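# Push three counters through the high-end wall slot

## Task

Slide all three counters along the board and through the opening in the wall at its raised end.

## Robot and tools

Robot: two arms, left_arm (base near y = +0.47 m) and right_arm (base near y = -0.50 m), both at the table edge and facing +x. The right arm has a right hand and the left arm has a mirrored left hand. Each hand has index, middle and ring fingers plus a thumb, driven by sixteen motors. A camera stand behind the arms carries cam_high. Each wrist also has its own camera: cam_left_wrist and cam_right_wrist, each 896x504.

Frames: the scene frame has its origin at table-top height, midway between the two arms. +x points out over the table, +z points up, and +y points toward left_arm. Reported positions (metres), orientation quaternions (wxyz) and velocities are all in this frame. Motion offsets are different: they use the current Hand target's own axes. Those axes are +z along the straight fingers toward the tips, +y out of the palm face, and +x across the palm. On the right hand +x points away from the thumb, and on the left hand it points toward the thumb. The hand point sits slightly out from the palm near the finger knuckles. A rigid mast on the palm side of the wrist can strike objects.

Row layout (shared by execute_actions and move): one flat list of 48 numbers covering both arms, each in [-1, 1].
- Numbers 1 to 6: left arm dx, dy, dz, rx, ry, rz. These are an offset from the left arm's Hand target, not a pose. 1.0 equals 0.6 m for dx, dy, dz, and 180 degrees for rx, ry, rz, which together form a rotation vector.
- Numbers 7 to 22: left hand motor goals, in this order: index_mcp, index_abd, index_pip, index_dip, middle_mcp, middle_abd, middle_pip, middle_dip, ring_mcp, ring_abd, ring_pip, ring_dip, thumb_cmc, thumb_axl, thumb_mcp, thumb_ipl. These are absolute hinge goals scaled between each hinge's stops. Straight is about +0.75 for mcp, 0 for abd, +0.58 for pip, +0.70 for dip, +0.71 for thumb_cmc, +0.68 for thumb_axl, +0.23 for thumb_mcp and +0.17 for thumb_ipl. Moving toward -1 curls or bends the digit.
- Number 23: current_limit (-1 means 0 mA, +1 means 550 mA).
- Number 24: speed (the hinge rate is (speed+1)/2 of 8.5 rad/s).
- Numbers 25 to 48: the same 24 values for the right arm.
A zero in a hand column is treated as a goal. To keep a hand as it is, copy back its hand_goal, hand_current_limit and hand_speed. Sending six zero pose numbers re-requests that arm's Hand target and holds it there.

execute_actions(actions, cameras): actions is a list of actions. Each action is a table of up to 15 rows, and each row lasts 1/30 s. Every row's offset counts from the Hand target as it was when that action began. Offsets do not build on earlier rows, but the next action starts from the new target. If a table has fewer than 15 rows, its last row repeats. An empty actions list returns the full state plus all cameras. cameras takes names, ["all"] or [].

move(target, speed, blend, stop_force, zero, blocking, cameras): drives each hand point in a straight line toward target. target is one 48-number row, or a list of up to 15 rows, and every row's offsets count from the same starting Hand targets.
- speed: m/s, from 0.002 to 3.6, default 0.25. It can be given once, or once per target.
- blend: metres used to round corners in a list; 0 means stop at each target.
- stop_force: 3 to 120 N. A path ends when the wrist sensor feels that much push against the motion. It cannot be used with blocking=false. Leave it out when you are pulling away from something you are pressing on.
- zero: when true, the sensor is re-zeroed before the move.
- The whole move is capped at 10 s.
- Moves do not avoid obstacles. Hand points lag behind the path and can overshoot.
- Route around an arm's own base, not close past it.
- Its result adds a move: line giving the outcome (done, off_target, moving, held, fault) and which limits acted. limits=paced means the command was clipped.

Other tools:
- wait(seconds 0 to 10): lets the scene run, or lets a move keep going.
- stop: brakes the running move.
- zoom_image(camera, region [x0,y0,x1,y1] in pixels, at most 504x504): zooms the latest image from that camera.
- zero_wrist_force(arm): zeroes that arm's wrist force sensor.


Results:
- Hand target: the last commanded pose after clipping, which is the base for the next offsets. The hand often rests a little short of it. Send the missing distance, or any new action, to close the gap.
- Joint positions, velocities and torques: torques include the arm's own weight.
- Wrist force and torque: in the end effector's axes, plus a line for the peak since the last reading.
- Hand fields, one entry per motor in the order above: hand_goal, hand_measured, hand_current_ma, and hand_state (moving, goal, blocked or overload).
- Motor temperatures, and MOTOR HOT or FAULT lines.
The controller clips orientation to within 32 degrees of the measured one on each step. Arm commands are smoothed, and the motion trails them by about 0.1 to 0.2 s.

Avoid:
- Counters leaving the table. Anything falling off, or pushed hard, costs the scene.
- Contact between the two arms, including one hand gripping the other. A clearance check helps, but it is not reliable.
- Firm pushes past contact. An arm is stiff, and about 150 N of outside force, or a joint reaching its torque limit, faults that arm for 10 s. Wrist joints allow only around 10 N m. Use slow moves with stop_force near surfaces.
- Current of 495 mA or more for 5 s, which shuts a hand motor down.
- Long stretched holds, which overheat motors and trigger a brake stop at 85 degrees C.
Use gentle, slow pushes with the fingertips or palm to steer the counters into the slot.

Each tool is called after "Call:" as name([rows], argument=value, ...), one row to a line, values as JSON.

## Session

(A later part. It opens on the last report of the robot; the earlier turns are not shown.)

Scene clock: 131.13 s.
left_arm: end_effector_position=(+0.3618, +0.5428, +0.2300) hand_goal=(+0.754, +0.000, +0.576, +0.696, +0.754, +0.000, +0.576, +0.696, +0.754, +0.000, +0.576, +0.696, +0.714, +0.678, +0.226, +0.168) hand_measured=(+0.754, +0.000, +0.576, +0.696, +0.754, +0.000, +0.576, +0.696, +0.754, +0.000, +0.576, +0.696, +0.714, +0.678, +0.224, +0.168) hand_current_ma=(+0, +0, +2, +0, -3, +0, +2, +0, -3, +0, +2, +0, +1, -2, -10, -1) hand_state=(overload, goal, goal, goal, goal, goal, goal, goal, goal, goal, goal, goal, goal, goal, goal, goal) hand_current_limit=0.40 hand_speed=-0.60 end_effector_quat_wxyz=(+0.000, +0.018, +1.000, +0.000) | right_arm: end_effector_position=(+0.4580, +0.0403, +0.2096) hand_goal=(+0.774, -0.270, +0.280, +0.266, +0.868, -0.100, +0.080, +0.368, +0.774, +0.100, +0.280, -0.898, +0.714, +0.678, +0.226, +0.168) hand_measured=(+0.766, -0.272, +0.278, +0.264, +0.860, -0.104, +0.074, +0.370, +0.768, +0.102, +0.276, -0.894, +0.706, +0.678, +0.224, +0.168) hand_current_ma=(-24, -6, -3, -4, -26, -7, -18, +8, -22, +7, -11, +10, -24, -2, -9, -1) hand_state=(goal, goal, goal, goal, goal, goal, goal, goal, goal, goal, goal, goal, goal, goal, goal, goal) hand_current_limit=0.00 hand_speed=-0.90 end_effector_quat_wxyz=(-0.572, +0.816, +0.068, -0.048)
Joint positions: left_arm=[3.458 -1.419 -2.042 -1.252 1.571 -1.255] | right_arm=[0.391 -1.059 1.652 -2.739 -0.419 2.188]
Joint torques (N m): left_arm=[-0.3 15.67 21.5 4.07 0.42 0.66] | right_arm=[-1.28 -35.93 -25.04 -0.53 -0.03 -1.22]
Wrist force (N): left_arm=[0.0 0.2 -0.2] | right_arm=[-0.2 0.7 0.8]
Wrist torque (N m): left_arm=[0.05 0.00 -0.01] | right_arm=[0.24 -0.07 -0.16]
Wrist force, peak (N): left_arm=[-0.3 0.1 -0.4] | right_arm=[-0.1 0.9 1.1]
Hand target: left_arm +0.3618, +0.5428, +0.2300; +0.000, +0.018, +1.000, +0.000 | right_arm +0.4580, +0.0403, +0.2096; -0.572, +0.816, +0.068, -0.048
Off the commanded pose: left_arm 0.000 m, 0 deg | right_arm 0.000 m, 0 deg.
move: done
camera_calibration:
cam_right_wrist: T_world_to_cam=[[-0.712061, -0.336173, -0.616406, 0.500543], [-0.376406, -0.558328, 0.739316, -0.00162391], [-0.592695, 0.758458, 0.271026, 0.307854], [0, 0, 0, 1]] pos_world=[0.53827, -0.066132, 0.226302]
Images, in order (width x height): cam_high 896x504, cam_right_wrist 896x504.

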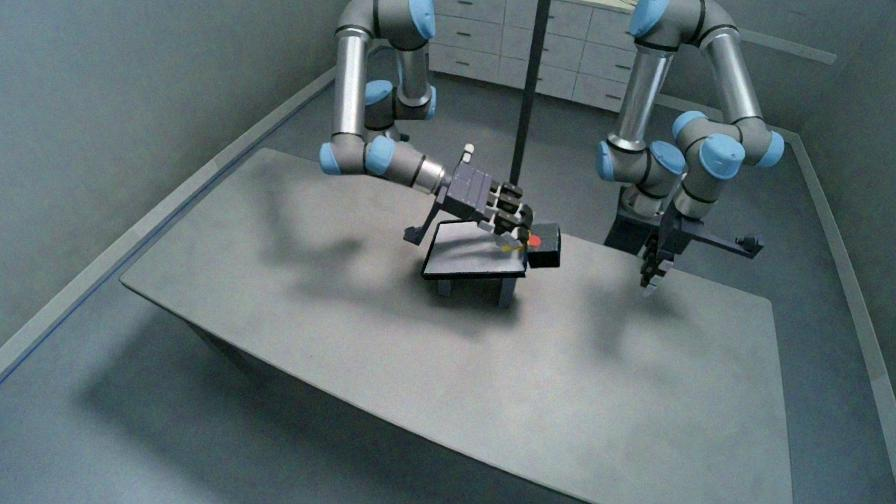

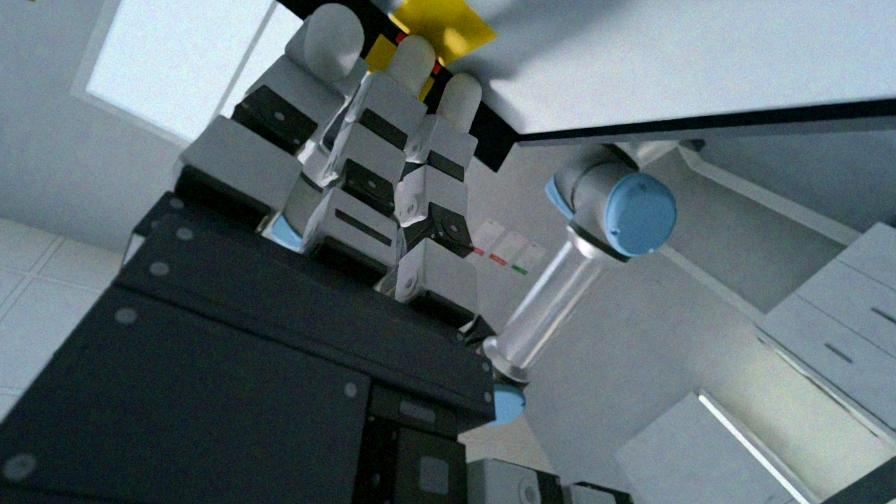

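Call:
move(target=[0,0,0,0,0,0,0.754,0,0.576,0.696,0.754,0,0.576,0.696,0.754,0,0.576,0.696,0.714,0.678,0.226,0.168,0.4,-0.6, 0,0,0,0,0,0,0.774,-0.1,0.279,-0.899,0.867,-0.1,0.079,0.367,0.774,0.1,0.279,-0.899,0.714,0.678,0.226,0.168,0.0,-0.7], speed=0.02)

Call:
move(target=[0,0,0,0,0,0,0.754,0,0.576,0.696,0.754,0,0.576,0.696,0.754,0,0.576,0.696,0.714,0.678,0.226,0.168,0.4,-0.6, 0,-0.0086,0.0102,0,0,0,0.774,-0.1,0.279,-0.899,0.867,-0.1,0.079,0.367,0.774,0.1,0.279,-0.899,0.714,0.678,0.226,0.168,0.0,-0.7], speed=0.01, stop_force=4, cameras=["cam_high", "cam_right_wrist"])

Call:
zoom_image(camera="cam_right_wrist", region=[220, 0, 540, 260])

Call:
zoom_image(camera="cam_high", region=[480, 200, 580, 280])

Scene clock: 133.23 s.
left_arm: end_effector_position=(+0.3618, +0.5428, +0.2300) hand_goal=(+0.754, +0.000, +0.576, +0.696, +0.754, +0.000, +0.576, +0.696, +0.754, +0.000, +0.576, +0.696, +0.714, +0.678, +0.226, +0.168) hand_measured=(+0.754, +0.000, +0.576, +0.696, +0.754, +0.000, +0.576, +0.696, +0.754, +0.000, +0.576, +0.696, +0.714, +0.678, +0.224, +0.168) hand_current_ma=(+0, +0, +2, +0, -3, +0, +2, +0, -3, +0, +2, +0, +1, -2, -10, -1) hand_state=(overload, goal, goal, goal, goal, goal, goal, goal, goal, goal, goal, goal, goal, goal, goal, goal) hand_current_limit=0.40 hand_speed=-0.60 end_effector_quat_wxyz=(+0.000, +0.018, +1.000, +0.000) | right_arm: end_effector_position=(+0.4580, +0.0403, +0.2096) hand_goal=(+0.774, -0.100, +0.280, -0.898, +0.868, -0.100, +0.080, +0.368, +0.774, +0.100, +0.280, -0.898, +0.714, +0.678, +0.226, +0.168) hand_measured=(+0.766, -0.102, +0.280, -0.894, +0.860, -0.104, +0.074, +0.370, +0.768, +0.102, +0.276, -0.894, +0.706, +0.678, +0.224, +0.168) hand_current_ma=(-24, -7, -1, +9, -26, -7, -18, +8, -22, +7, -11, +10, -24, -2, -9, -1) hand_state=(goal, goal, goal, goal, goal, goal, goal, goal, goal, goal, goal, goal, goal, goal, goal, goal) hand_current_limit=0.00 hand_speed=-0.70 end_effector_quat_wxyz=(-0.572, +0.816, +0.068, -0.048)
Joint positions: left_arm=[3.458 -1.419 -2.042 -1.252 1.571 -1.255] | right_arm=[0.391 -1.059 1.652 -2.739 -0.419 2.187]
Joint torques (N m): left_arm=[-0.53 14.86 21.07 4.05 0.29 0.68] | right_arm=[-3.02 -36.09 -21.97 -0.74 3.27 -1.42]
Wrist force (N): left_arm=[-0.3 0.2 -0.3] | right_arm=[-0.2 0.6 1.0]
Wrist torque (N m): left_arm=[0.06 0.04 -0.03] | right_arm=[0.22 -0.08 -0.17]
Wrist force, peak (N): left_arm=[-0.3 0.2 -0.3] | right_arm=[-0.4 0.6 0.9]
Hand target: left_arm +0.3618, +0.5428, +0.2300; +0.000, +0.018, +1.000, +0.000 | right_arm +0.4580, +0.0403, +0.2096; -0.572, +0.816, +0.068, -0.048
Off the commanded pose: left_arm 0.000 m, 0 deg | right_arm 0.000 m, 0 deg.
move: done

Scene clock: 134.80 s.
left_arm: end_effector_position=(+0.3618, +0.5428, +0.2300) hand_goal=(+0.754, +0.000, +0.576, +0.696, +0.754, +0.000, +0.576, +0.696, +0.754, +0.000, +0.576, +0.696, +0.714, +0.678, +0.226, +0.168) hand_measured=(+0.754, +0.000, +0.576, +0.696, +0.754, +0.000, +0.576, +0.696, +0.754, +0.000, +0.576, +0.696, +0.714, +0.678, +0.224, +0.168) hand_current_ma=(+0, +0, +2, +0, -3, +0, +2, +0, -3, +0, +2, +0, +1, -2, -10, -1) hand_state=(overload, goal, goal, goal, goal, goal, goal, goal, goal, goal, goal, goal, goal, goal, goal, goal) hand_current_limit=0.40 hand_speed=-0.60 end_effector_quat_wxyz=(+0.000, +0.018, +1.000, +0.000) | right_arm: end_effector_position=(+0.4572, +0.0454, +0.2115) hand_goal=(+0.774, -0.100, +0.280, -0.898, +0.868, -0.100, +0.080, +0.368, +0.774, +0.100, +0.280, -0.898, +0.714, +0.678, +0.226, +0.168) hand_measured=(+0.766, -0.102, +0.280, -0.894, +0.850, -0.104, +0.060, +0.360, +0.768, +0.102, +0.276, -0.894, +0.706, +0.678, +0.224, +0.168) hand_current_ma=(-24, -7, -1, +9, -68, -9, -70, -22, -22, +6, -11, +10, -24, -2, -9, -1) hand_state=(goal, goal, goal, goal, goal, goal, blocked, goal, goal, goal, goal, goal, goal, goal, goal, goal) hand_current_limit=0.00 hand_speed=-0.70 end_effector_quat_wxyz=(-0.572, +0.816, +0.068, -0.048)
Joint positions: left_arm=[3.458 -1.419 -2.042 -1.252 1.571 -1.255] | right_arm=[0.4 -1.054 1.642 -2.748 -0.424 2.204]
Joint torques (N m): left_arm=[-0.01 15.72 21.59 4.14 0.36 0.59] | right_arm=[-4.58 -54.8 -12.13 -0.58 4.02 -1.19]
Wrist force (N): left_arm=[-0.1 0.2 -0.2] | right_arm=[0.1 -0.2 -3.8]
Wrist torque (N m): left_arm=[0.05 0.01 -0.02] | right_arm=[0.53 0.08 -0.04]
Wrist force, peak (N): left_arm=[-0.1 0.2 -0.4] | right_arm=[0.0 -1.2 -6.5]
Hand target: left_arm +0.3618, +0.5428, +0.2300; +0.000, +0.018, +1.000, +0.000 | right_arm +0.4572, +0.0454, +0.2115; -0.572, +0.816, +0.068, -0.048 (not the last commanded pose)
Off the commanded pose: left_arm 0.000 m, 0 deg | right_arm 0.002 m, 0 deg.
move: contact (right_arm)
camera_calibration:
cam_right_wrist: T_world_to_cam=[[-0.712049, -0.336154, -0.616431, 0.502859], [-0.37643, -0.558339, 0.739295, -0.000465324], [-0.592694, 0.758458, 0.271026, 0.302997], [0, 0, 0, 1]] pos_world=[0.53747, -0.0610321, 0.228202]
Images, in order (width x height): cam_high 896x504, cam_right_wrist 896x504.

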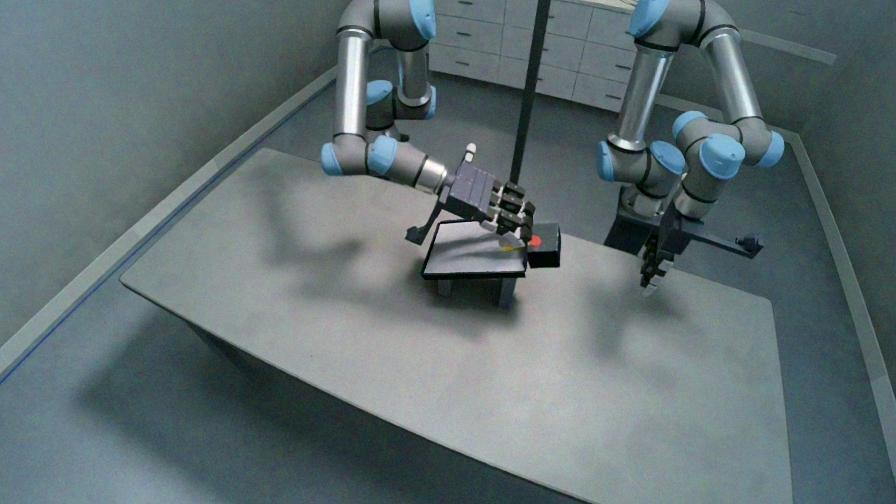

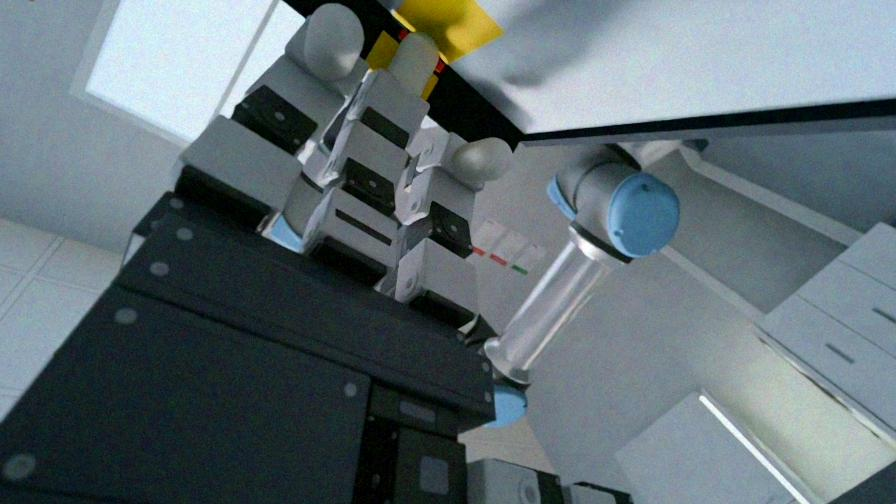

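Scaled by 1.575.

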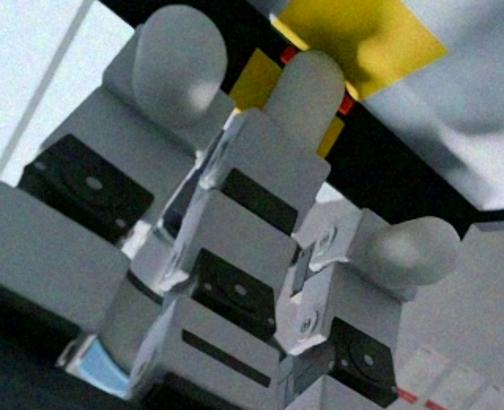

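Scaled by 5.040.

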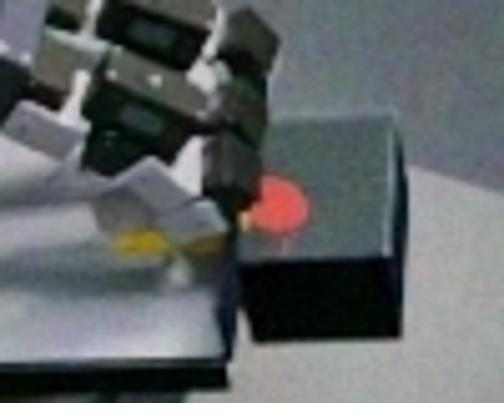

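Call:
move(target=[0,0,0,0,0,0,0.754,0,0.576,0.696,0.754,0,0.576,0.696,0.754,0,0.576,0.696,0.714,0.678,0.226,0.168,0.4,-0.6, 0,0.00764,-0.048,0,0,0,0.774,-0.1,0.279,-0.899,0.867,-0.1,0.079,0.367,0.774,0.1,0.279,-0.899,0.714,0.678,0.226,0.168,0.0,-0.7], speed=0.12)

Call:
move([
  [0,0,0,0,0,0,0.754,0,0.576,0.696,0.754,0,0.576,0.696,0.754,0,0.576,0.696,0.714,0.678,0.226,0.168,0.4,-0.6, 0,0,0,0,0,0,0.342,0,-0.883,-0.609,0.5,-0.07,0.577,0.696,0.342,0,-0.883,-0.609,0.714,0.678,0.226,0.168,-0.4,-0.5],
  [0,0,0,0,0,0,0.754,0,0.576,0.696,0.754,0,0.576,0.696,0.754,0,0.576,0.696,0.714,0.678,0.226,0.168,0.4,-0.6, 0.0033,0.00525,0.0059,0,0,0,0.342,0,-0.883,-0.609,0.5,-0.07,0.577,0.696,0.342,0,-0.883,-0.609,0.714,0.678,0.226,0.168,-0.4,-0.5],
], speed=0.05, cameras=["cam_high", "cam_right_wrist"])

Call:
zoom_image(camera="cam_right_wrist", region=[220, 0, 540, 260])

Call:
zoom_image(camera="cam_high", region=[480, 200, 580, 280])

Scene clock: 141.43 s.
left_arm: end_effector_position=(+0.3618, +0.5428, +0.2300) hand_goal=(+0.754, +0.000, +0.576, +0.696, +0.754, +0.000, +0.576, +0.696, +0.754, +0.000, +0.576, +0.696, +0.714, +0.678, +0.226, +0.168) hand_measured=(+0.754, +0.000, +0.576, +0.696, +0.754, +0.000, +0.576, +0.696, +0.754, +0.000, +0.576, +0.696, +0.714, +0.678, +0.224, +0.168) hand_current_ma=(+0, +0, +2, +0, -3, +0, +2, +0, -3, +0, +2, +0, +1, -2, -10, -1) hand_state=(overload, goal, goal, goal, goal, goal, goal, goal, goal, goal, goal, goal, goal, goal, goal, goal) hand_current_limit=0.40 hand_speed=-0.60 end_effector_quat_wxyz=(+0.000, +0.018, +1.000, +0.000) | right_arm: end_effector_position=(+0.4619, +0.0171, +0.2171) hand_goal=(+0.774, -0.100, +0.280, -0.898, +0.868, -0.100, +0.080, +0.368, +0.774, +0.100, +0.280, -0.898, +0.714, +0.678, +0.226, +0.168) hand_measured=(+0.766, -0.102, +0.280, -0.894, +0.850, -0.102, +0.074, +0.364, +0.768, +0.102, +0.276, -0.894, +0.706, +0.678, +0.224, +0.168) hand_current_ma=(-24, -7, -1, +9, -68, -7, -18, -9, -22, +6, -11, +10, -24, -2, -9, -1) hand_state=(goal, goal, goal, goal, goal, goal, goal, goal, goal, goal, goal, goal, goal, goal, goal, goal) hand_current_limit=0.00 hand_speed=-0.70 end_effector_quat_wxyz=(-0.572, +0.816, +0.068, -0.048)
Joint positions: left_arm=[3.458 -1.419 -2.042 -1.252 1.571 -1.255] | right_arm=[0.354 -1.104 1.683 -2.65 -0.4 2.107]
Joint torques (N m): left_arm=[-0.61 15.08 21.12 4.13 0.32 0.7] | right_arm=[2.85 -37.04 -22.56 -2.41 -0.98 1.04]
Wrist force (N): left_arm=[-0.2 0.1 -0.2] | right_arm=[-0.3 0.8 0.7]
Wrist torque (N m): left_arm=[0.04 0.02 -0.02] | right_arm=[0.25 -0.06 -0.19]
Wrist force, peak (N): left_arm=[-0.2 0.3 -0.4] | right_arm=[0.2 -0.1 -4.0]
Hand target: left_arm +0.3618, +0.5428, +0.2300; +0.000, +0.018, +1.000, +0.000 | right_arm +0.4619, +0.0171, +0.2170; -0.572, +0.816, +0.068, -0.048
Off the commanded pose: left_arm 0.000 m, 0 deg | right_arm 0.000 m, 0 deg.
move: done

Scene clock: 143.10 s.
left_arm: end_effector_position=(+0.3618, +0.5428, +0.2300) hand_goal=(+0.754, +0.000, +0.576, +0.696, +0.754, +0.000, +0.576, +0.696, +0.754, +0.000, +0.576, +0.696, +0.714, +0.678, +0.226, +0.168) hand_measured=(+0.754, +0.000, +0.576, +0.696, +0.754, +0.000, +0.576, +0.696, +0.754, +0.000, +0.576, +0.696, +0.714, +0.678, +0.224, +0.168) hand_current_ma=(+0, +0, +2, +0, -3, +0, +2, +0, -3, +0, +2, +0, +1, -2, -10, -1) hand_state=(overload, goal, goal, goal, goal, goal, goal, goal, goal, goal, goal, goal, goal, goal, goal, goal) hand_current_limit=0.40 hand_speed=-0.60 end_effector_quat_wxyz=(+0.000, +0.018, +1.000, +0.000) | right_arm: end_effector_position=(+0.4635, +0.0197, +0.2128) hand_goal=(+0.342, +0.000, -0.882, -0.608, +0.500, -0.070, +0.578, +0.696, +0.342, +0.000, -0.882, -0.608, +0.714, +0.678, +0.226, +0.168) hand_measured=(+0.340, -0.004, -0.874, -0.610, +0.494, -0.072, +0.572, +0.692, +0.340, +0.002, -0.876, -0.610, +0.706, +0.678, +0.224, +0.168) hand_current_ma=(-8, -7, +22, -6, -22, -7, -20, -10, -7, +7, +19, -7, -24, -2, -9, -1) hand_state=(goal, goal, goal, goal, goal, goal, goal, goal, goal, goal, goal, goal, goal, goal, goal, goal) hand_current_limit=-0.40 hand_speed=-0.50 end_effector_quat_wxyz=(-0.572, +0.816, +0.068, -0.048)
Joint positions: left_arm=[3.458 -1.419 -2.042 -1.252 1.571 -1.255] | right_arm=[0.357 -1.092 1.678 -2.664 -0.402 2.114]
Joint torques (N m): left_arm=[-0.42 15.13 21.52 4.22 0.37 0.65] | right_arm=[3.11 -52.22 -17.41 -1.04 -0.71 0.75]
Wrist force (N): left_arm=[-0.2 0.1 -0.2] | right_arm=[-0.2 0.7 0.7]
Wrist torque (N m): left_arm=[0.03 0.02 -0.02] | right_arm=[0.31 -0.07 -0.18]
Wrist force, peak (N): left_arm=[-0.3 0.1 -0.5] | right_arm=[-0.3 1.0 1.0]
Hand target: left_arm +0.3618, +0.5428, +0.2300; +0.000, +0.018, +1.000, +0.000 | right_arm +0.4635, +0.0197, +0.2129; -0.572, +0.816, +0.068, -0.048
Off the commanded pose: left_arm 0.000 m, 0 deg | right_arm 0.000 m, 0 deg.
move: done
camera_calibration:
cam_right_wrist: T_world_to_cam=[[-0.712049, -0.336154, -0.616431, 0.499612], [-0.37643, -0.558339, 0.739295, -0.0133107], [-0.592694, 0.758458, 0.271026, 0.325854], [0, 0, 0, 1]] pos_world=[0.54387, -0.0866321, 0.229502]
Images, in order (width x height): cam_high 896x504, cam_right_wrist 896x504.

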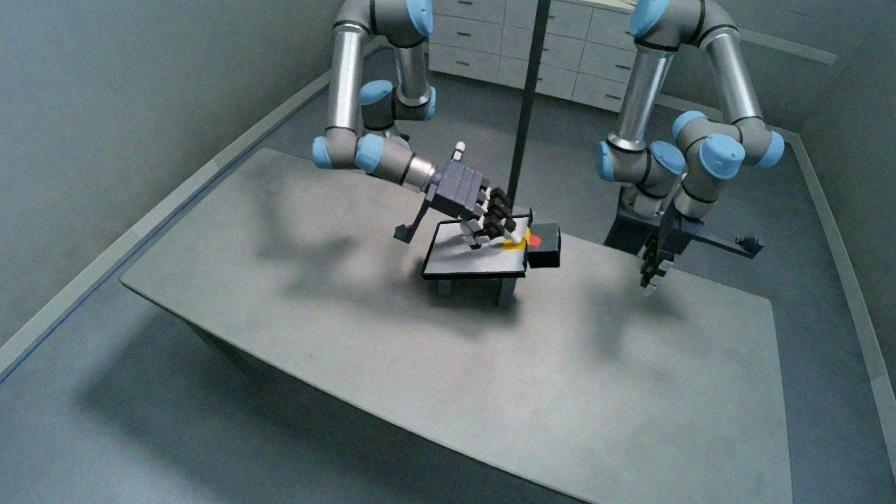

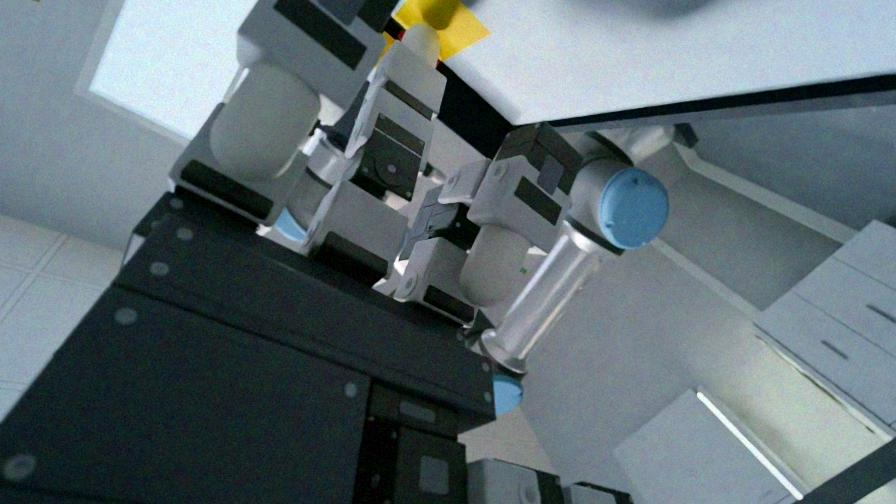

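Scaled by 1.575.

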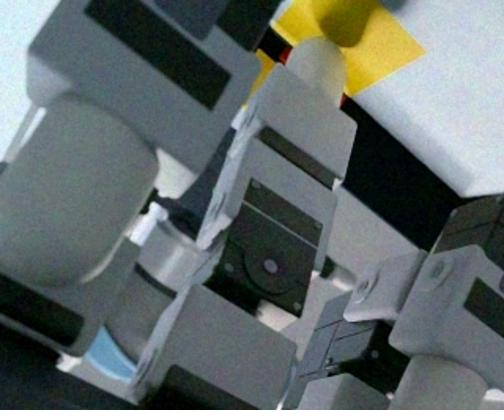

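Scaled by 5.040.

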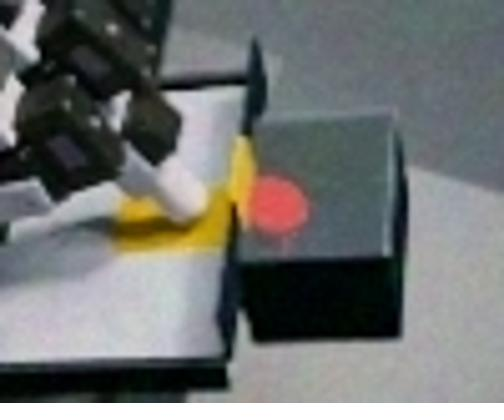

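Call:
execute_actions([
  [[0,0,0,0,0,0,0.754,0,0.576,0.696,0.754,0,0.576,0.696,0.754,0,0.576,0.696,0.714,0.678,0.226,0.168,0.4,-0.6, 0,-0.01072,0.01277,0,0,0,0.342,0,-0.883,-0.609,0.5,-0.07,0.577,0.696,0.342,0,-0.883,-0.609,0.714,0.678,0.226,0.168,-0.4,-0.5],[0,0,0,0,0,0,0.754,0,0.576,0.696,0.754,0,0.576,0.696,0.754,0,0.576,0.696,0.714,0.678,0.226,0.168,0.4,-0.6, 0,-0.02143,0.02553,0,0,0,0.342,0,-0.883,-0.609,0.5,-0.07,0.577,0.696,0.342,0,-0.883,-0.609,0.714,0.678,0.226,0.168,-0.4,-0.5],[0,0,0,0,0,0,0.754,0,0.576,0.696,0.754,0,0.576,0.696,0.754,0,0.576,0.696,0.714,0.678,0.226,0.168,0.4,-0.6, 0,-0.03215,0.0383,0,0,0,0.342,0,-0.883,-0.609,0.5,-0.07,0.577,0.696,0.342,0,-0.883,-0.609,0.714,0.678,0.226,0.168,-0.4,-0.5],[0,0,0,0,0,0,0.754,0,0.576,0.696,0.754,0,0.576,0.696,0.754,0,0.576,0.696,0.714,0.678,0.226,0.168,0.4,-0.6, 0,-0.0343,0.0409,0,0,0,0.342,0,-0.883,-0.609,0.5,-0.07,0.577,0.696,0.342,0,-0.883,-0.609,0.714,0.678,0.226,0.168,-0.4,-0.5],[0,0,0,0,0,0,0.754,0,0.576,0.696,0.754,0,0.576,0.696,0.754,0,0.576,0.696,0.714,0.678,0.226,0.168,0.4,-0.6, 0,-0.02143,0.02553,0,0,0,0.342,0,-0.883,-0.609,0.5,-0.07,0.577,0.696,0.342,0,-0.883,-0.609,0.714,0.678,0.226,0.168,-0.4,-0.5],[0,0,0,0,0,0,0.754,0,0.576,0.696,0.754,0,0.576,0.696,0.754,0,0.576,0.696,0.714,0.678,0.226,0.168,0.4,-0.6, 0,-0.00536,0.00638,0,0,0,0.342,0,-0.883,-0.609,0.5,-0.07,0.577,0.696,0.342,0,-0.883,-0.609,0.714,0.678,0.226,0.168,-0.4,-0.5],[0,0,0,0,0,0,0.754,0,0.576,0.696,0.754,0,0.576,0.696,0.754,0,0.576,0.696,0.714,0.678,0.226,0.168,0.4,-0.6, 0,0,0,0,0,0,0.342,0,-0.883,-0.609,0.5,-0.07,0.577,0.696,0.342,0,-0.883,-0.609,0.714,0.678,0.226,0.168,-0.4,-0.5]],
], cameras=["cam_high", "cam_right_wrist"])

Call:
zoom_image(camera="cam_high", region=[480, 200, 580, 280])

Call:
zoom_image(camera="cam_right_wrist", region=[220, 0, 540, 260])

Scene clock: 145.37 s.
left_arm: end_effector_position=(+0.3618, +0.5428, +0.2300) hand_goal=(+0.754, +0.000, +0.576, +0.696, +0.754, +0.000, +0.576, +0.696, +0.754, +0.000, +0.576, +0.696, +0.714, +0.678, +0.226, +0.168) hand_measured=(+0.754, +0.000, +0.576, +0.696, +0.754, +0.000, +0.576, +0.696, +0.754, +0.000, +0.576, +0.696, +0.714, +0.678, +0.224, +0.168) hand_current_ma=(+0, +0, +2, +0, -3, +0, +2, +0, -3, +0, +2, +0, +1, -2, -10, -1) hand_state=(overload, goal, goal, goal, goal, goal, goal, goal, goal, goal, goal, goal, goal, goal, goal, goal) hand_current_limit=0.40 hand_speed=-0.60 end_effector_quat_wxyz=(+0.000, +0.018, +1.000, +0.000) | right_arm: end_effector_position=(+0.4635, +0.0197, +0.2128) hand_goal=(+0.342, +0.000, -0.882, -0.608, +0.500, -0.070, +0.578, +0.696, +0.342, +0.000, -0.882, -0.608, +0.714, +0.678, +0.226, +0.168) hand_measured=(+0.338, -0.002, -0.876, -0.610, +0.478, -0.068, +0.574, +0.692, +0.338, +0.002, -0.876, -0.610, +0.706, +0.678, +0.224, +0.168) hand_current_ma=(-10, -7, +20, -6, -80, +4, -9, -10, -10, +7, +18, -7, -27, -2, -9, -1) hand_state=(goal, goal, goal, goal, blocked, goal, goal, goal, goal, goal, goal, goal, goal, goal, goal, goal) hand_current_limit=-0.40 hand_speed=-0.50 end_effector_quat_wxyz=(-0.572, +0.816, +0.068, -0.048) end_effector_velocity=(+0.000, +0.000, -0.001) end_effector_angular_velocity=(+0.000, -0.002, +0.002)
Joint positions: left_arm=[3.458 -1.419 -2.042 -1.252 1.571 -1.255] | right_arm=[0.357 -1.092 1.678 -2.664 -0.402 2.114]
Joint velocities: left_arm=[within noise] | right_arm=[0 0.001 0.001 0.001 0 -0.005]
Joint torques (N m): left_arm=[-0.6 15.35 21.66 4.13 0.39 0.68] | right_arm=[-5.82 -48.69 -12.9 -1.26 1.13 -2.07]
Wrist force (N): left_arm=[-0.2 0.1 -0.3] | right_arm=[-0.3 0.7 0.7]
Wrist torque (N m): left_arm=[0.04 0.02 -0.02] | right_arm=[0.31 -0.06 -0.17]
Wrist force, peak (N): left_arm=[-0.2 0.3 -0.3] | right_arm=[-4.9 -36.0 -52.5]
Hand target: left_arm +0.3618, +0.5428, +0.2300; +0.000, +0.018, +1.000, +0.000 | right_arm +0.4635, +0.0197, +0.2129; -0.572, +0.816, +0.068, -0.048
Off the commanded pose: left_arm 0.000 m, 0 deg | right_arm 0.000 m, 0 deg.
Step readings (end_effector_position of left_arm | right_arm):
0: (+0.3618, +0.5428, +0.2300) | (+0.4635, +0.0197, +0.2129)
1: (+0.3618, +0.5428, +0.2300) | (+0.4634, +0.0200, +0.2130)
2: (+0.3618, +0.5428, +0.2300) | (+0.4629, +0.0227, +0.2141)
4: (+0.3618, +0.5428, +0.2300) | (+0.4599, +0.0364, +0.2196)
8: (+0.3618, +0.5428, +0.2300) | (+0.4616, +0.0311, +0.2167)
15: (+0.3618, +0.5428, +0.2300) | (+0.4634, +0.0197, +0.2130)
camera_calibration:
cam_right_wrist: T_world_to_cam=[[-0.712084, -0.336208, -0.616361, 0.499567], [-0.376363, -0.558307, 0.739354, -0.0135255], [-0.592695, 0.758457, 0.271025, 0.325844], [0, 0, 0, 1]] pos_world=[0.54377, -0.0867319, 0.229602]
Images, in order (width x height): cam_high 896x504, cam_right_wrist 896x504.

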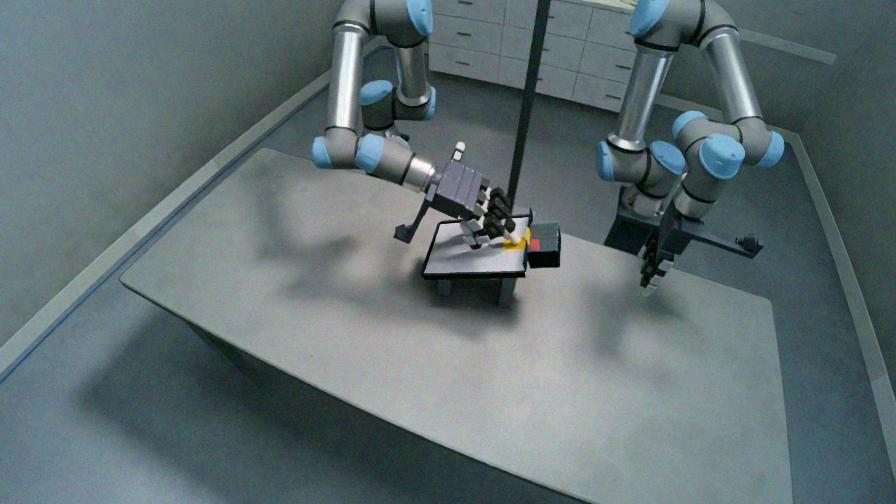

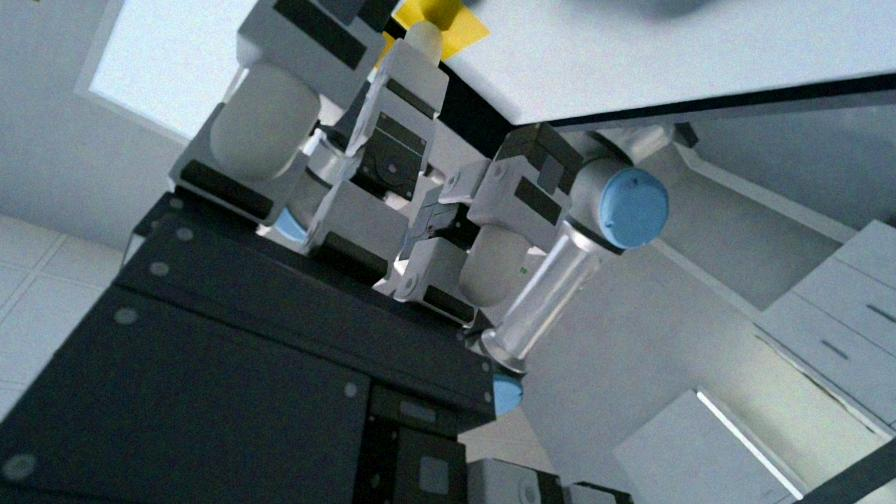

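Scaled by 5.040.

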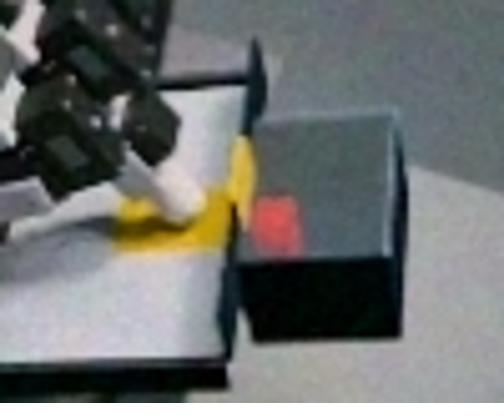

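Scaled by 1.575.

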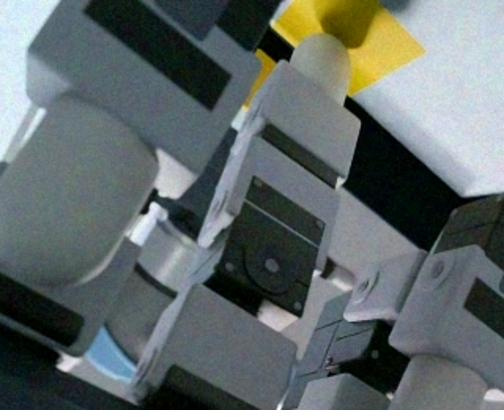

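Call:
move(target=[0,0,0,0,0,0,0.754,0,0.576,0.696,0.754,0,0.576,0.696,0.754,0,0.576,0.696,0.714,0.678,0.226,0.168,0.4,-0.6, 0,-0.03,-0.17,0,0,0,0.342,0,-0.883,-0.609,0.5,-0.07,0.577,0.696,0.342,0,-0.883,-0.609,0.714,0.678,0.226,0.168,-0.4,-0.5], speed=0.2, cameras=["cam_high", "cam_right_wrist"])

Call:
zoom_image(camera="cam_high", region=[480, 200, 580, 280])

Call:
zoom_image(camera="cam_high", region=[400, 190, 570, 310])

Scene clock: 147.10 s.
left_arm: end_effector_position=(+0.3618, +0.5428, +0.2300) hand_goal=(+0.754, +0.000, +0.576, +0.696, +0.754, +0.000, +0.576, +0.696, +0.754, +0.000, +0.576, +0.696, +0.714, +0.678, +0.226, +0.168) hand_measured=(+0.754, +0.000, +0.576, +0.696, +0.754, +0.000, +0.576, +0.696, +0.754, +0.000, +0.576, +0.696, +0.714, +0.678, +0.224, +0.168) hand_current_ma=(+0, +0, +2, +0, -3, +0, +2, +0, -3, +0, +2, +0, +1, -2, -10, -1) hand_state=(overload, goal, goal, goal, goal, goal, goal, goal, goal, goal, goal, goal, goal, goal, goal, goal) hand_current_limit=0.40 hand_speed=-0.60 end_effector_quat_wxyz=(+0.000, +0.018, +1.000, +0.000) | right_arm: end_effector_position=(+0.4784, -0.0687, +0.2646) hand_goal=(+0.342, +0.000, -0.882, -0.608, +0.500, -0.070, +0.578, +0.696, +0.342, +0.000, -0.882, -0.608, +0.714, +0.678, +0.226, +0.168) hand_measured=(+0.338, -0.002, -0.876, -0.610, +0.480, -0.068, +0.574, +0.692, +0.338, +0.002, -0.876, -0.610, +0.706, +0.678, +0.224, +0.168) hand_current_ma=(-10, -7, +19, -6, -79, +4, -9, -10, -10, +7, +17, -7, -27, -2, -9, -1) hand_state=(goal, goal, goal, goal, blocked, goal, goal, goal, goal, goal, goal, goal, goal, goal, goal, goal) hand_current_limit=-0.40 hand_speed=-0.50 end_effector_quat_wxyz=(-0.572, +0.816, +0.068, -0.048)
Joint positions: left_arm=[3.458 -1.419 -2.042 -1.252 1.571 -1.255] | right_arm=[0.207 -1.28 1.703 -2.14 -0.353 1.726]
Joint torques (N m): left_arm=[-0.07 14.5 21.22 4.1 0.43 0.67] | right_arm=[-4.11 -46.78 -15.16 -0.49 -0.93 -0.94]
Wrist force (N): left_arm=[0.0 0.2 -0.1] | right_arm=[-0.2 0.8 0.7]
Wrist torque (N m): left_arm=[0.04 0.00 -0.01] | right_arm=[0.32 -0.05 -0.19]
Wrist force, peak (N): left_arm=[-0.3 0.3 -0.3] | right_arm=[-0.5 1.3 2.6]
Hand target: left_arm +0.3618, +0.5428, +0.2300; +0.000, +0.018, +1.000, +0.000 | right_arm +0.4784, -0.0688, +0.2646; -0.572, +0.816, +0.068, -0.048
Off the commanded pose: left_arm 0.000 m, 0 deg | right_arm 0.000 m, 0 deg.
move: done
camera_calibration:
cam_right_wrist: T_world_to_cam=[[-0.712154, -0.336094, -0.616341, 0.512377], [-0.376357, -0.558342, 0.73933, -0.0954996], [-0.592614, 0.758482, 0.271135, 0.38764], [0, 0, 0, 1]] pos_world=[0.55867, -0.175132, 0.281302]
Images, in order (width x height): cam_high 896x504, cam_right_wrist 896x504.

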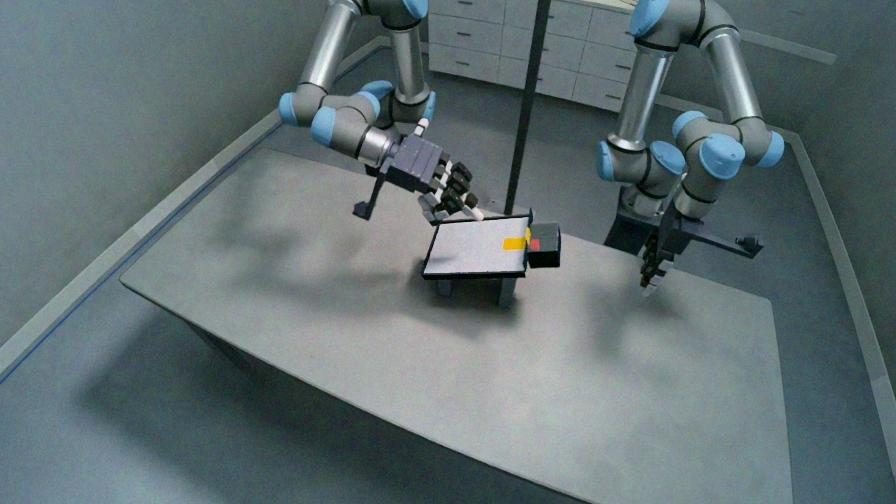

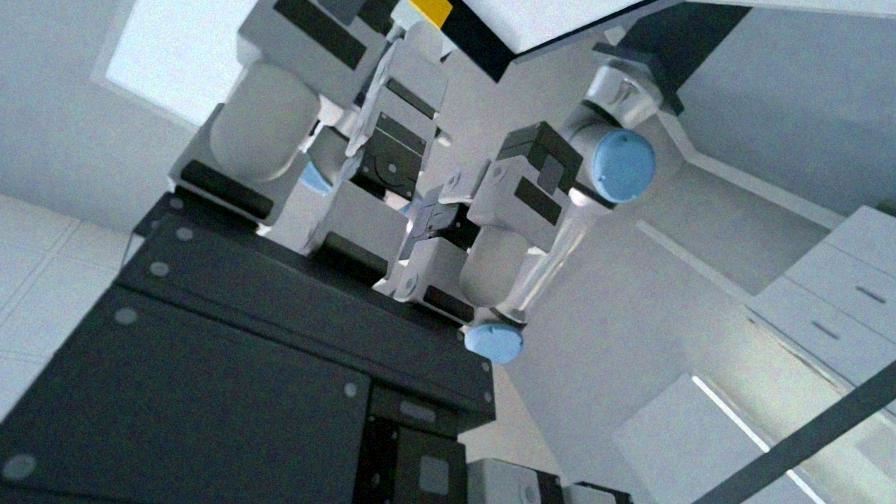

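Scaled by 5.040.

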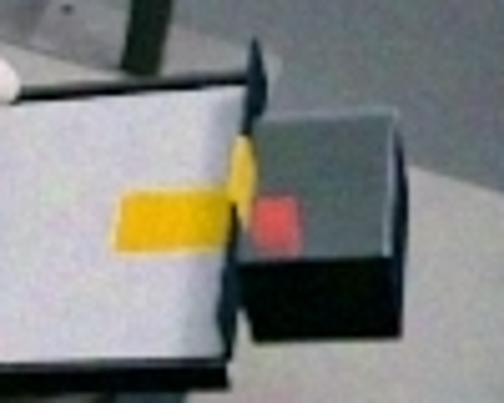

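Scaled by 2.965.

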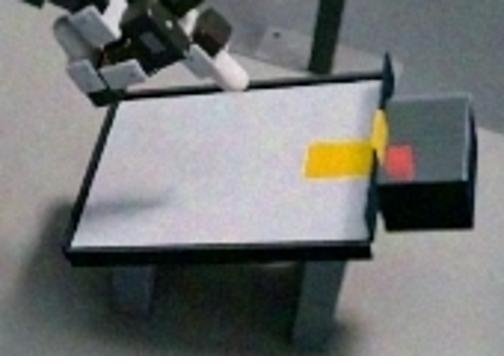

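All three counters are in the box and none is left on the board or in the slot.

Call:
finished_scene(scene=2)

The scene is finished: the task was done.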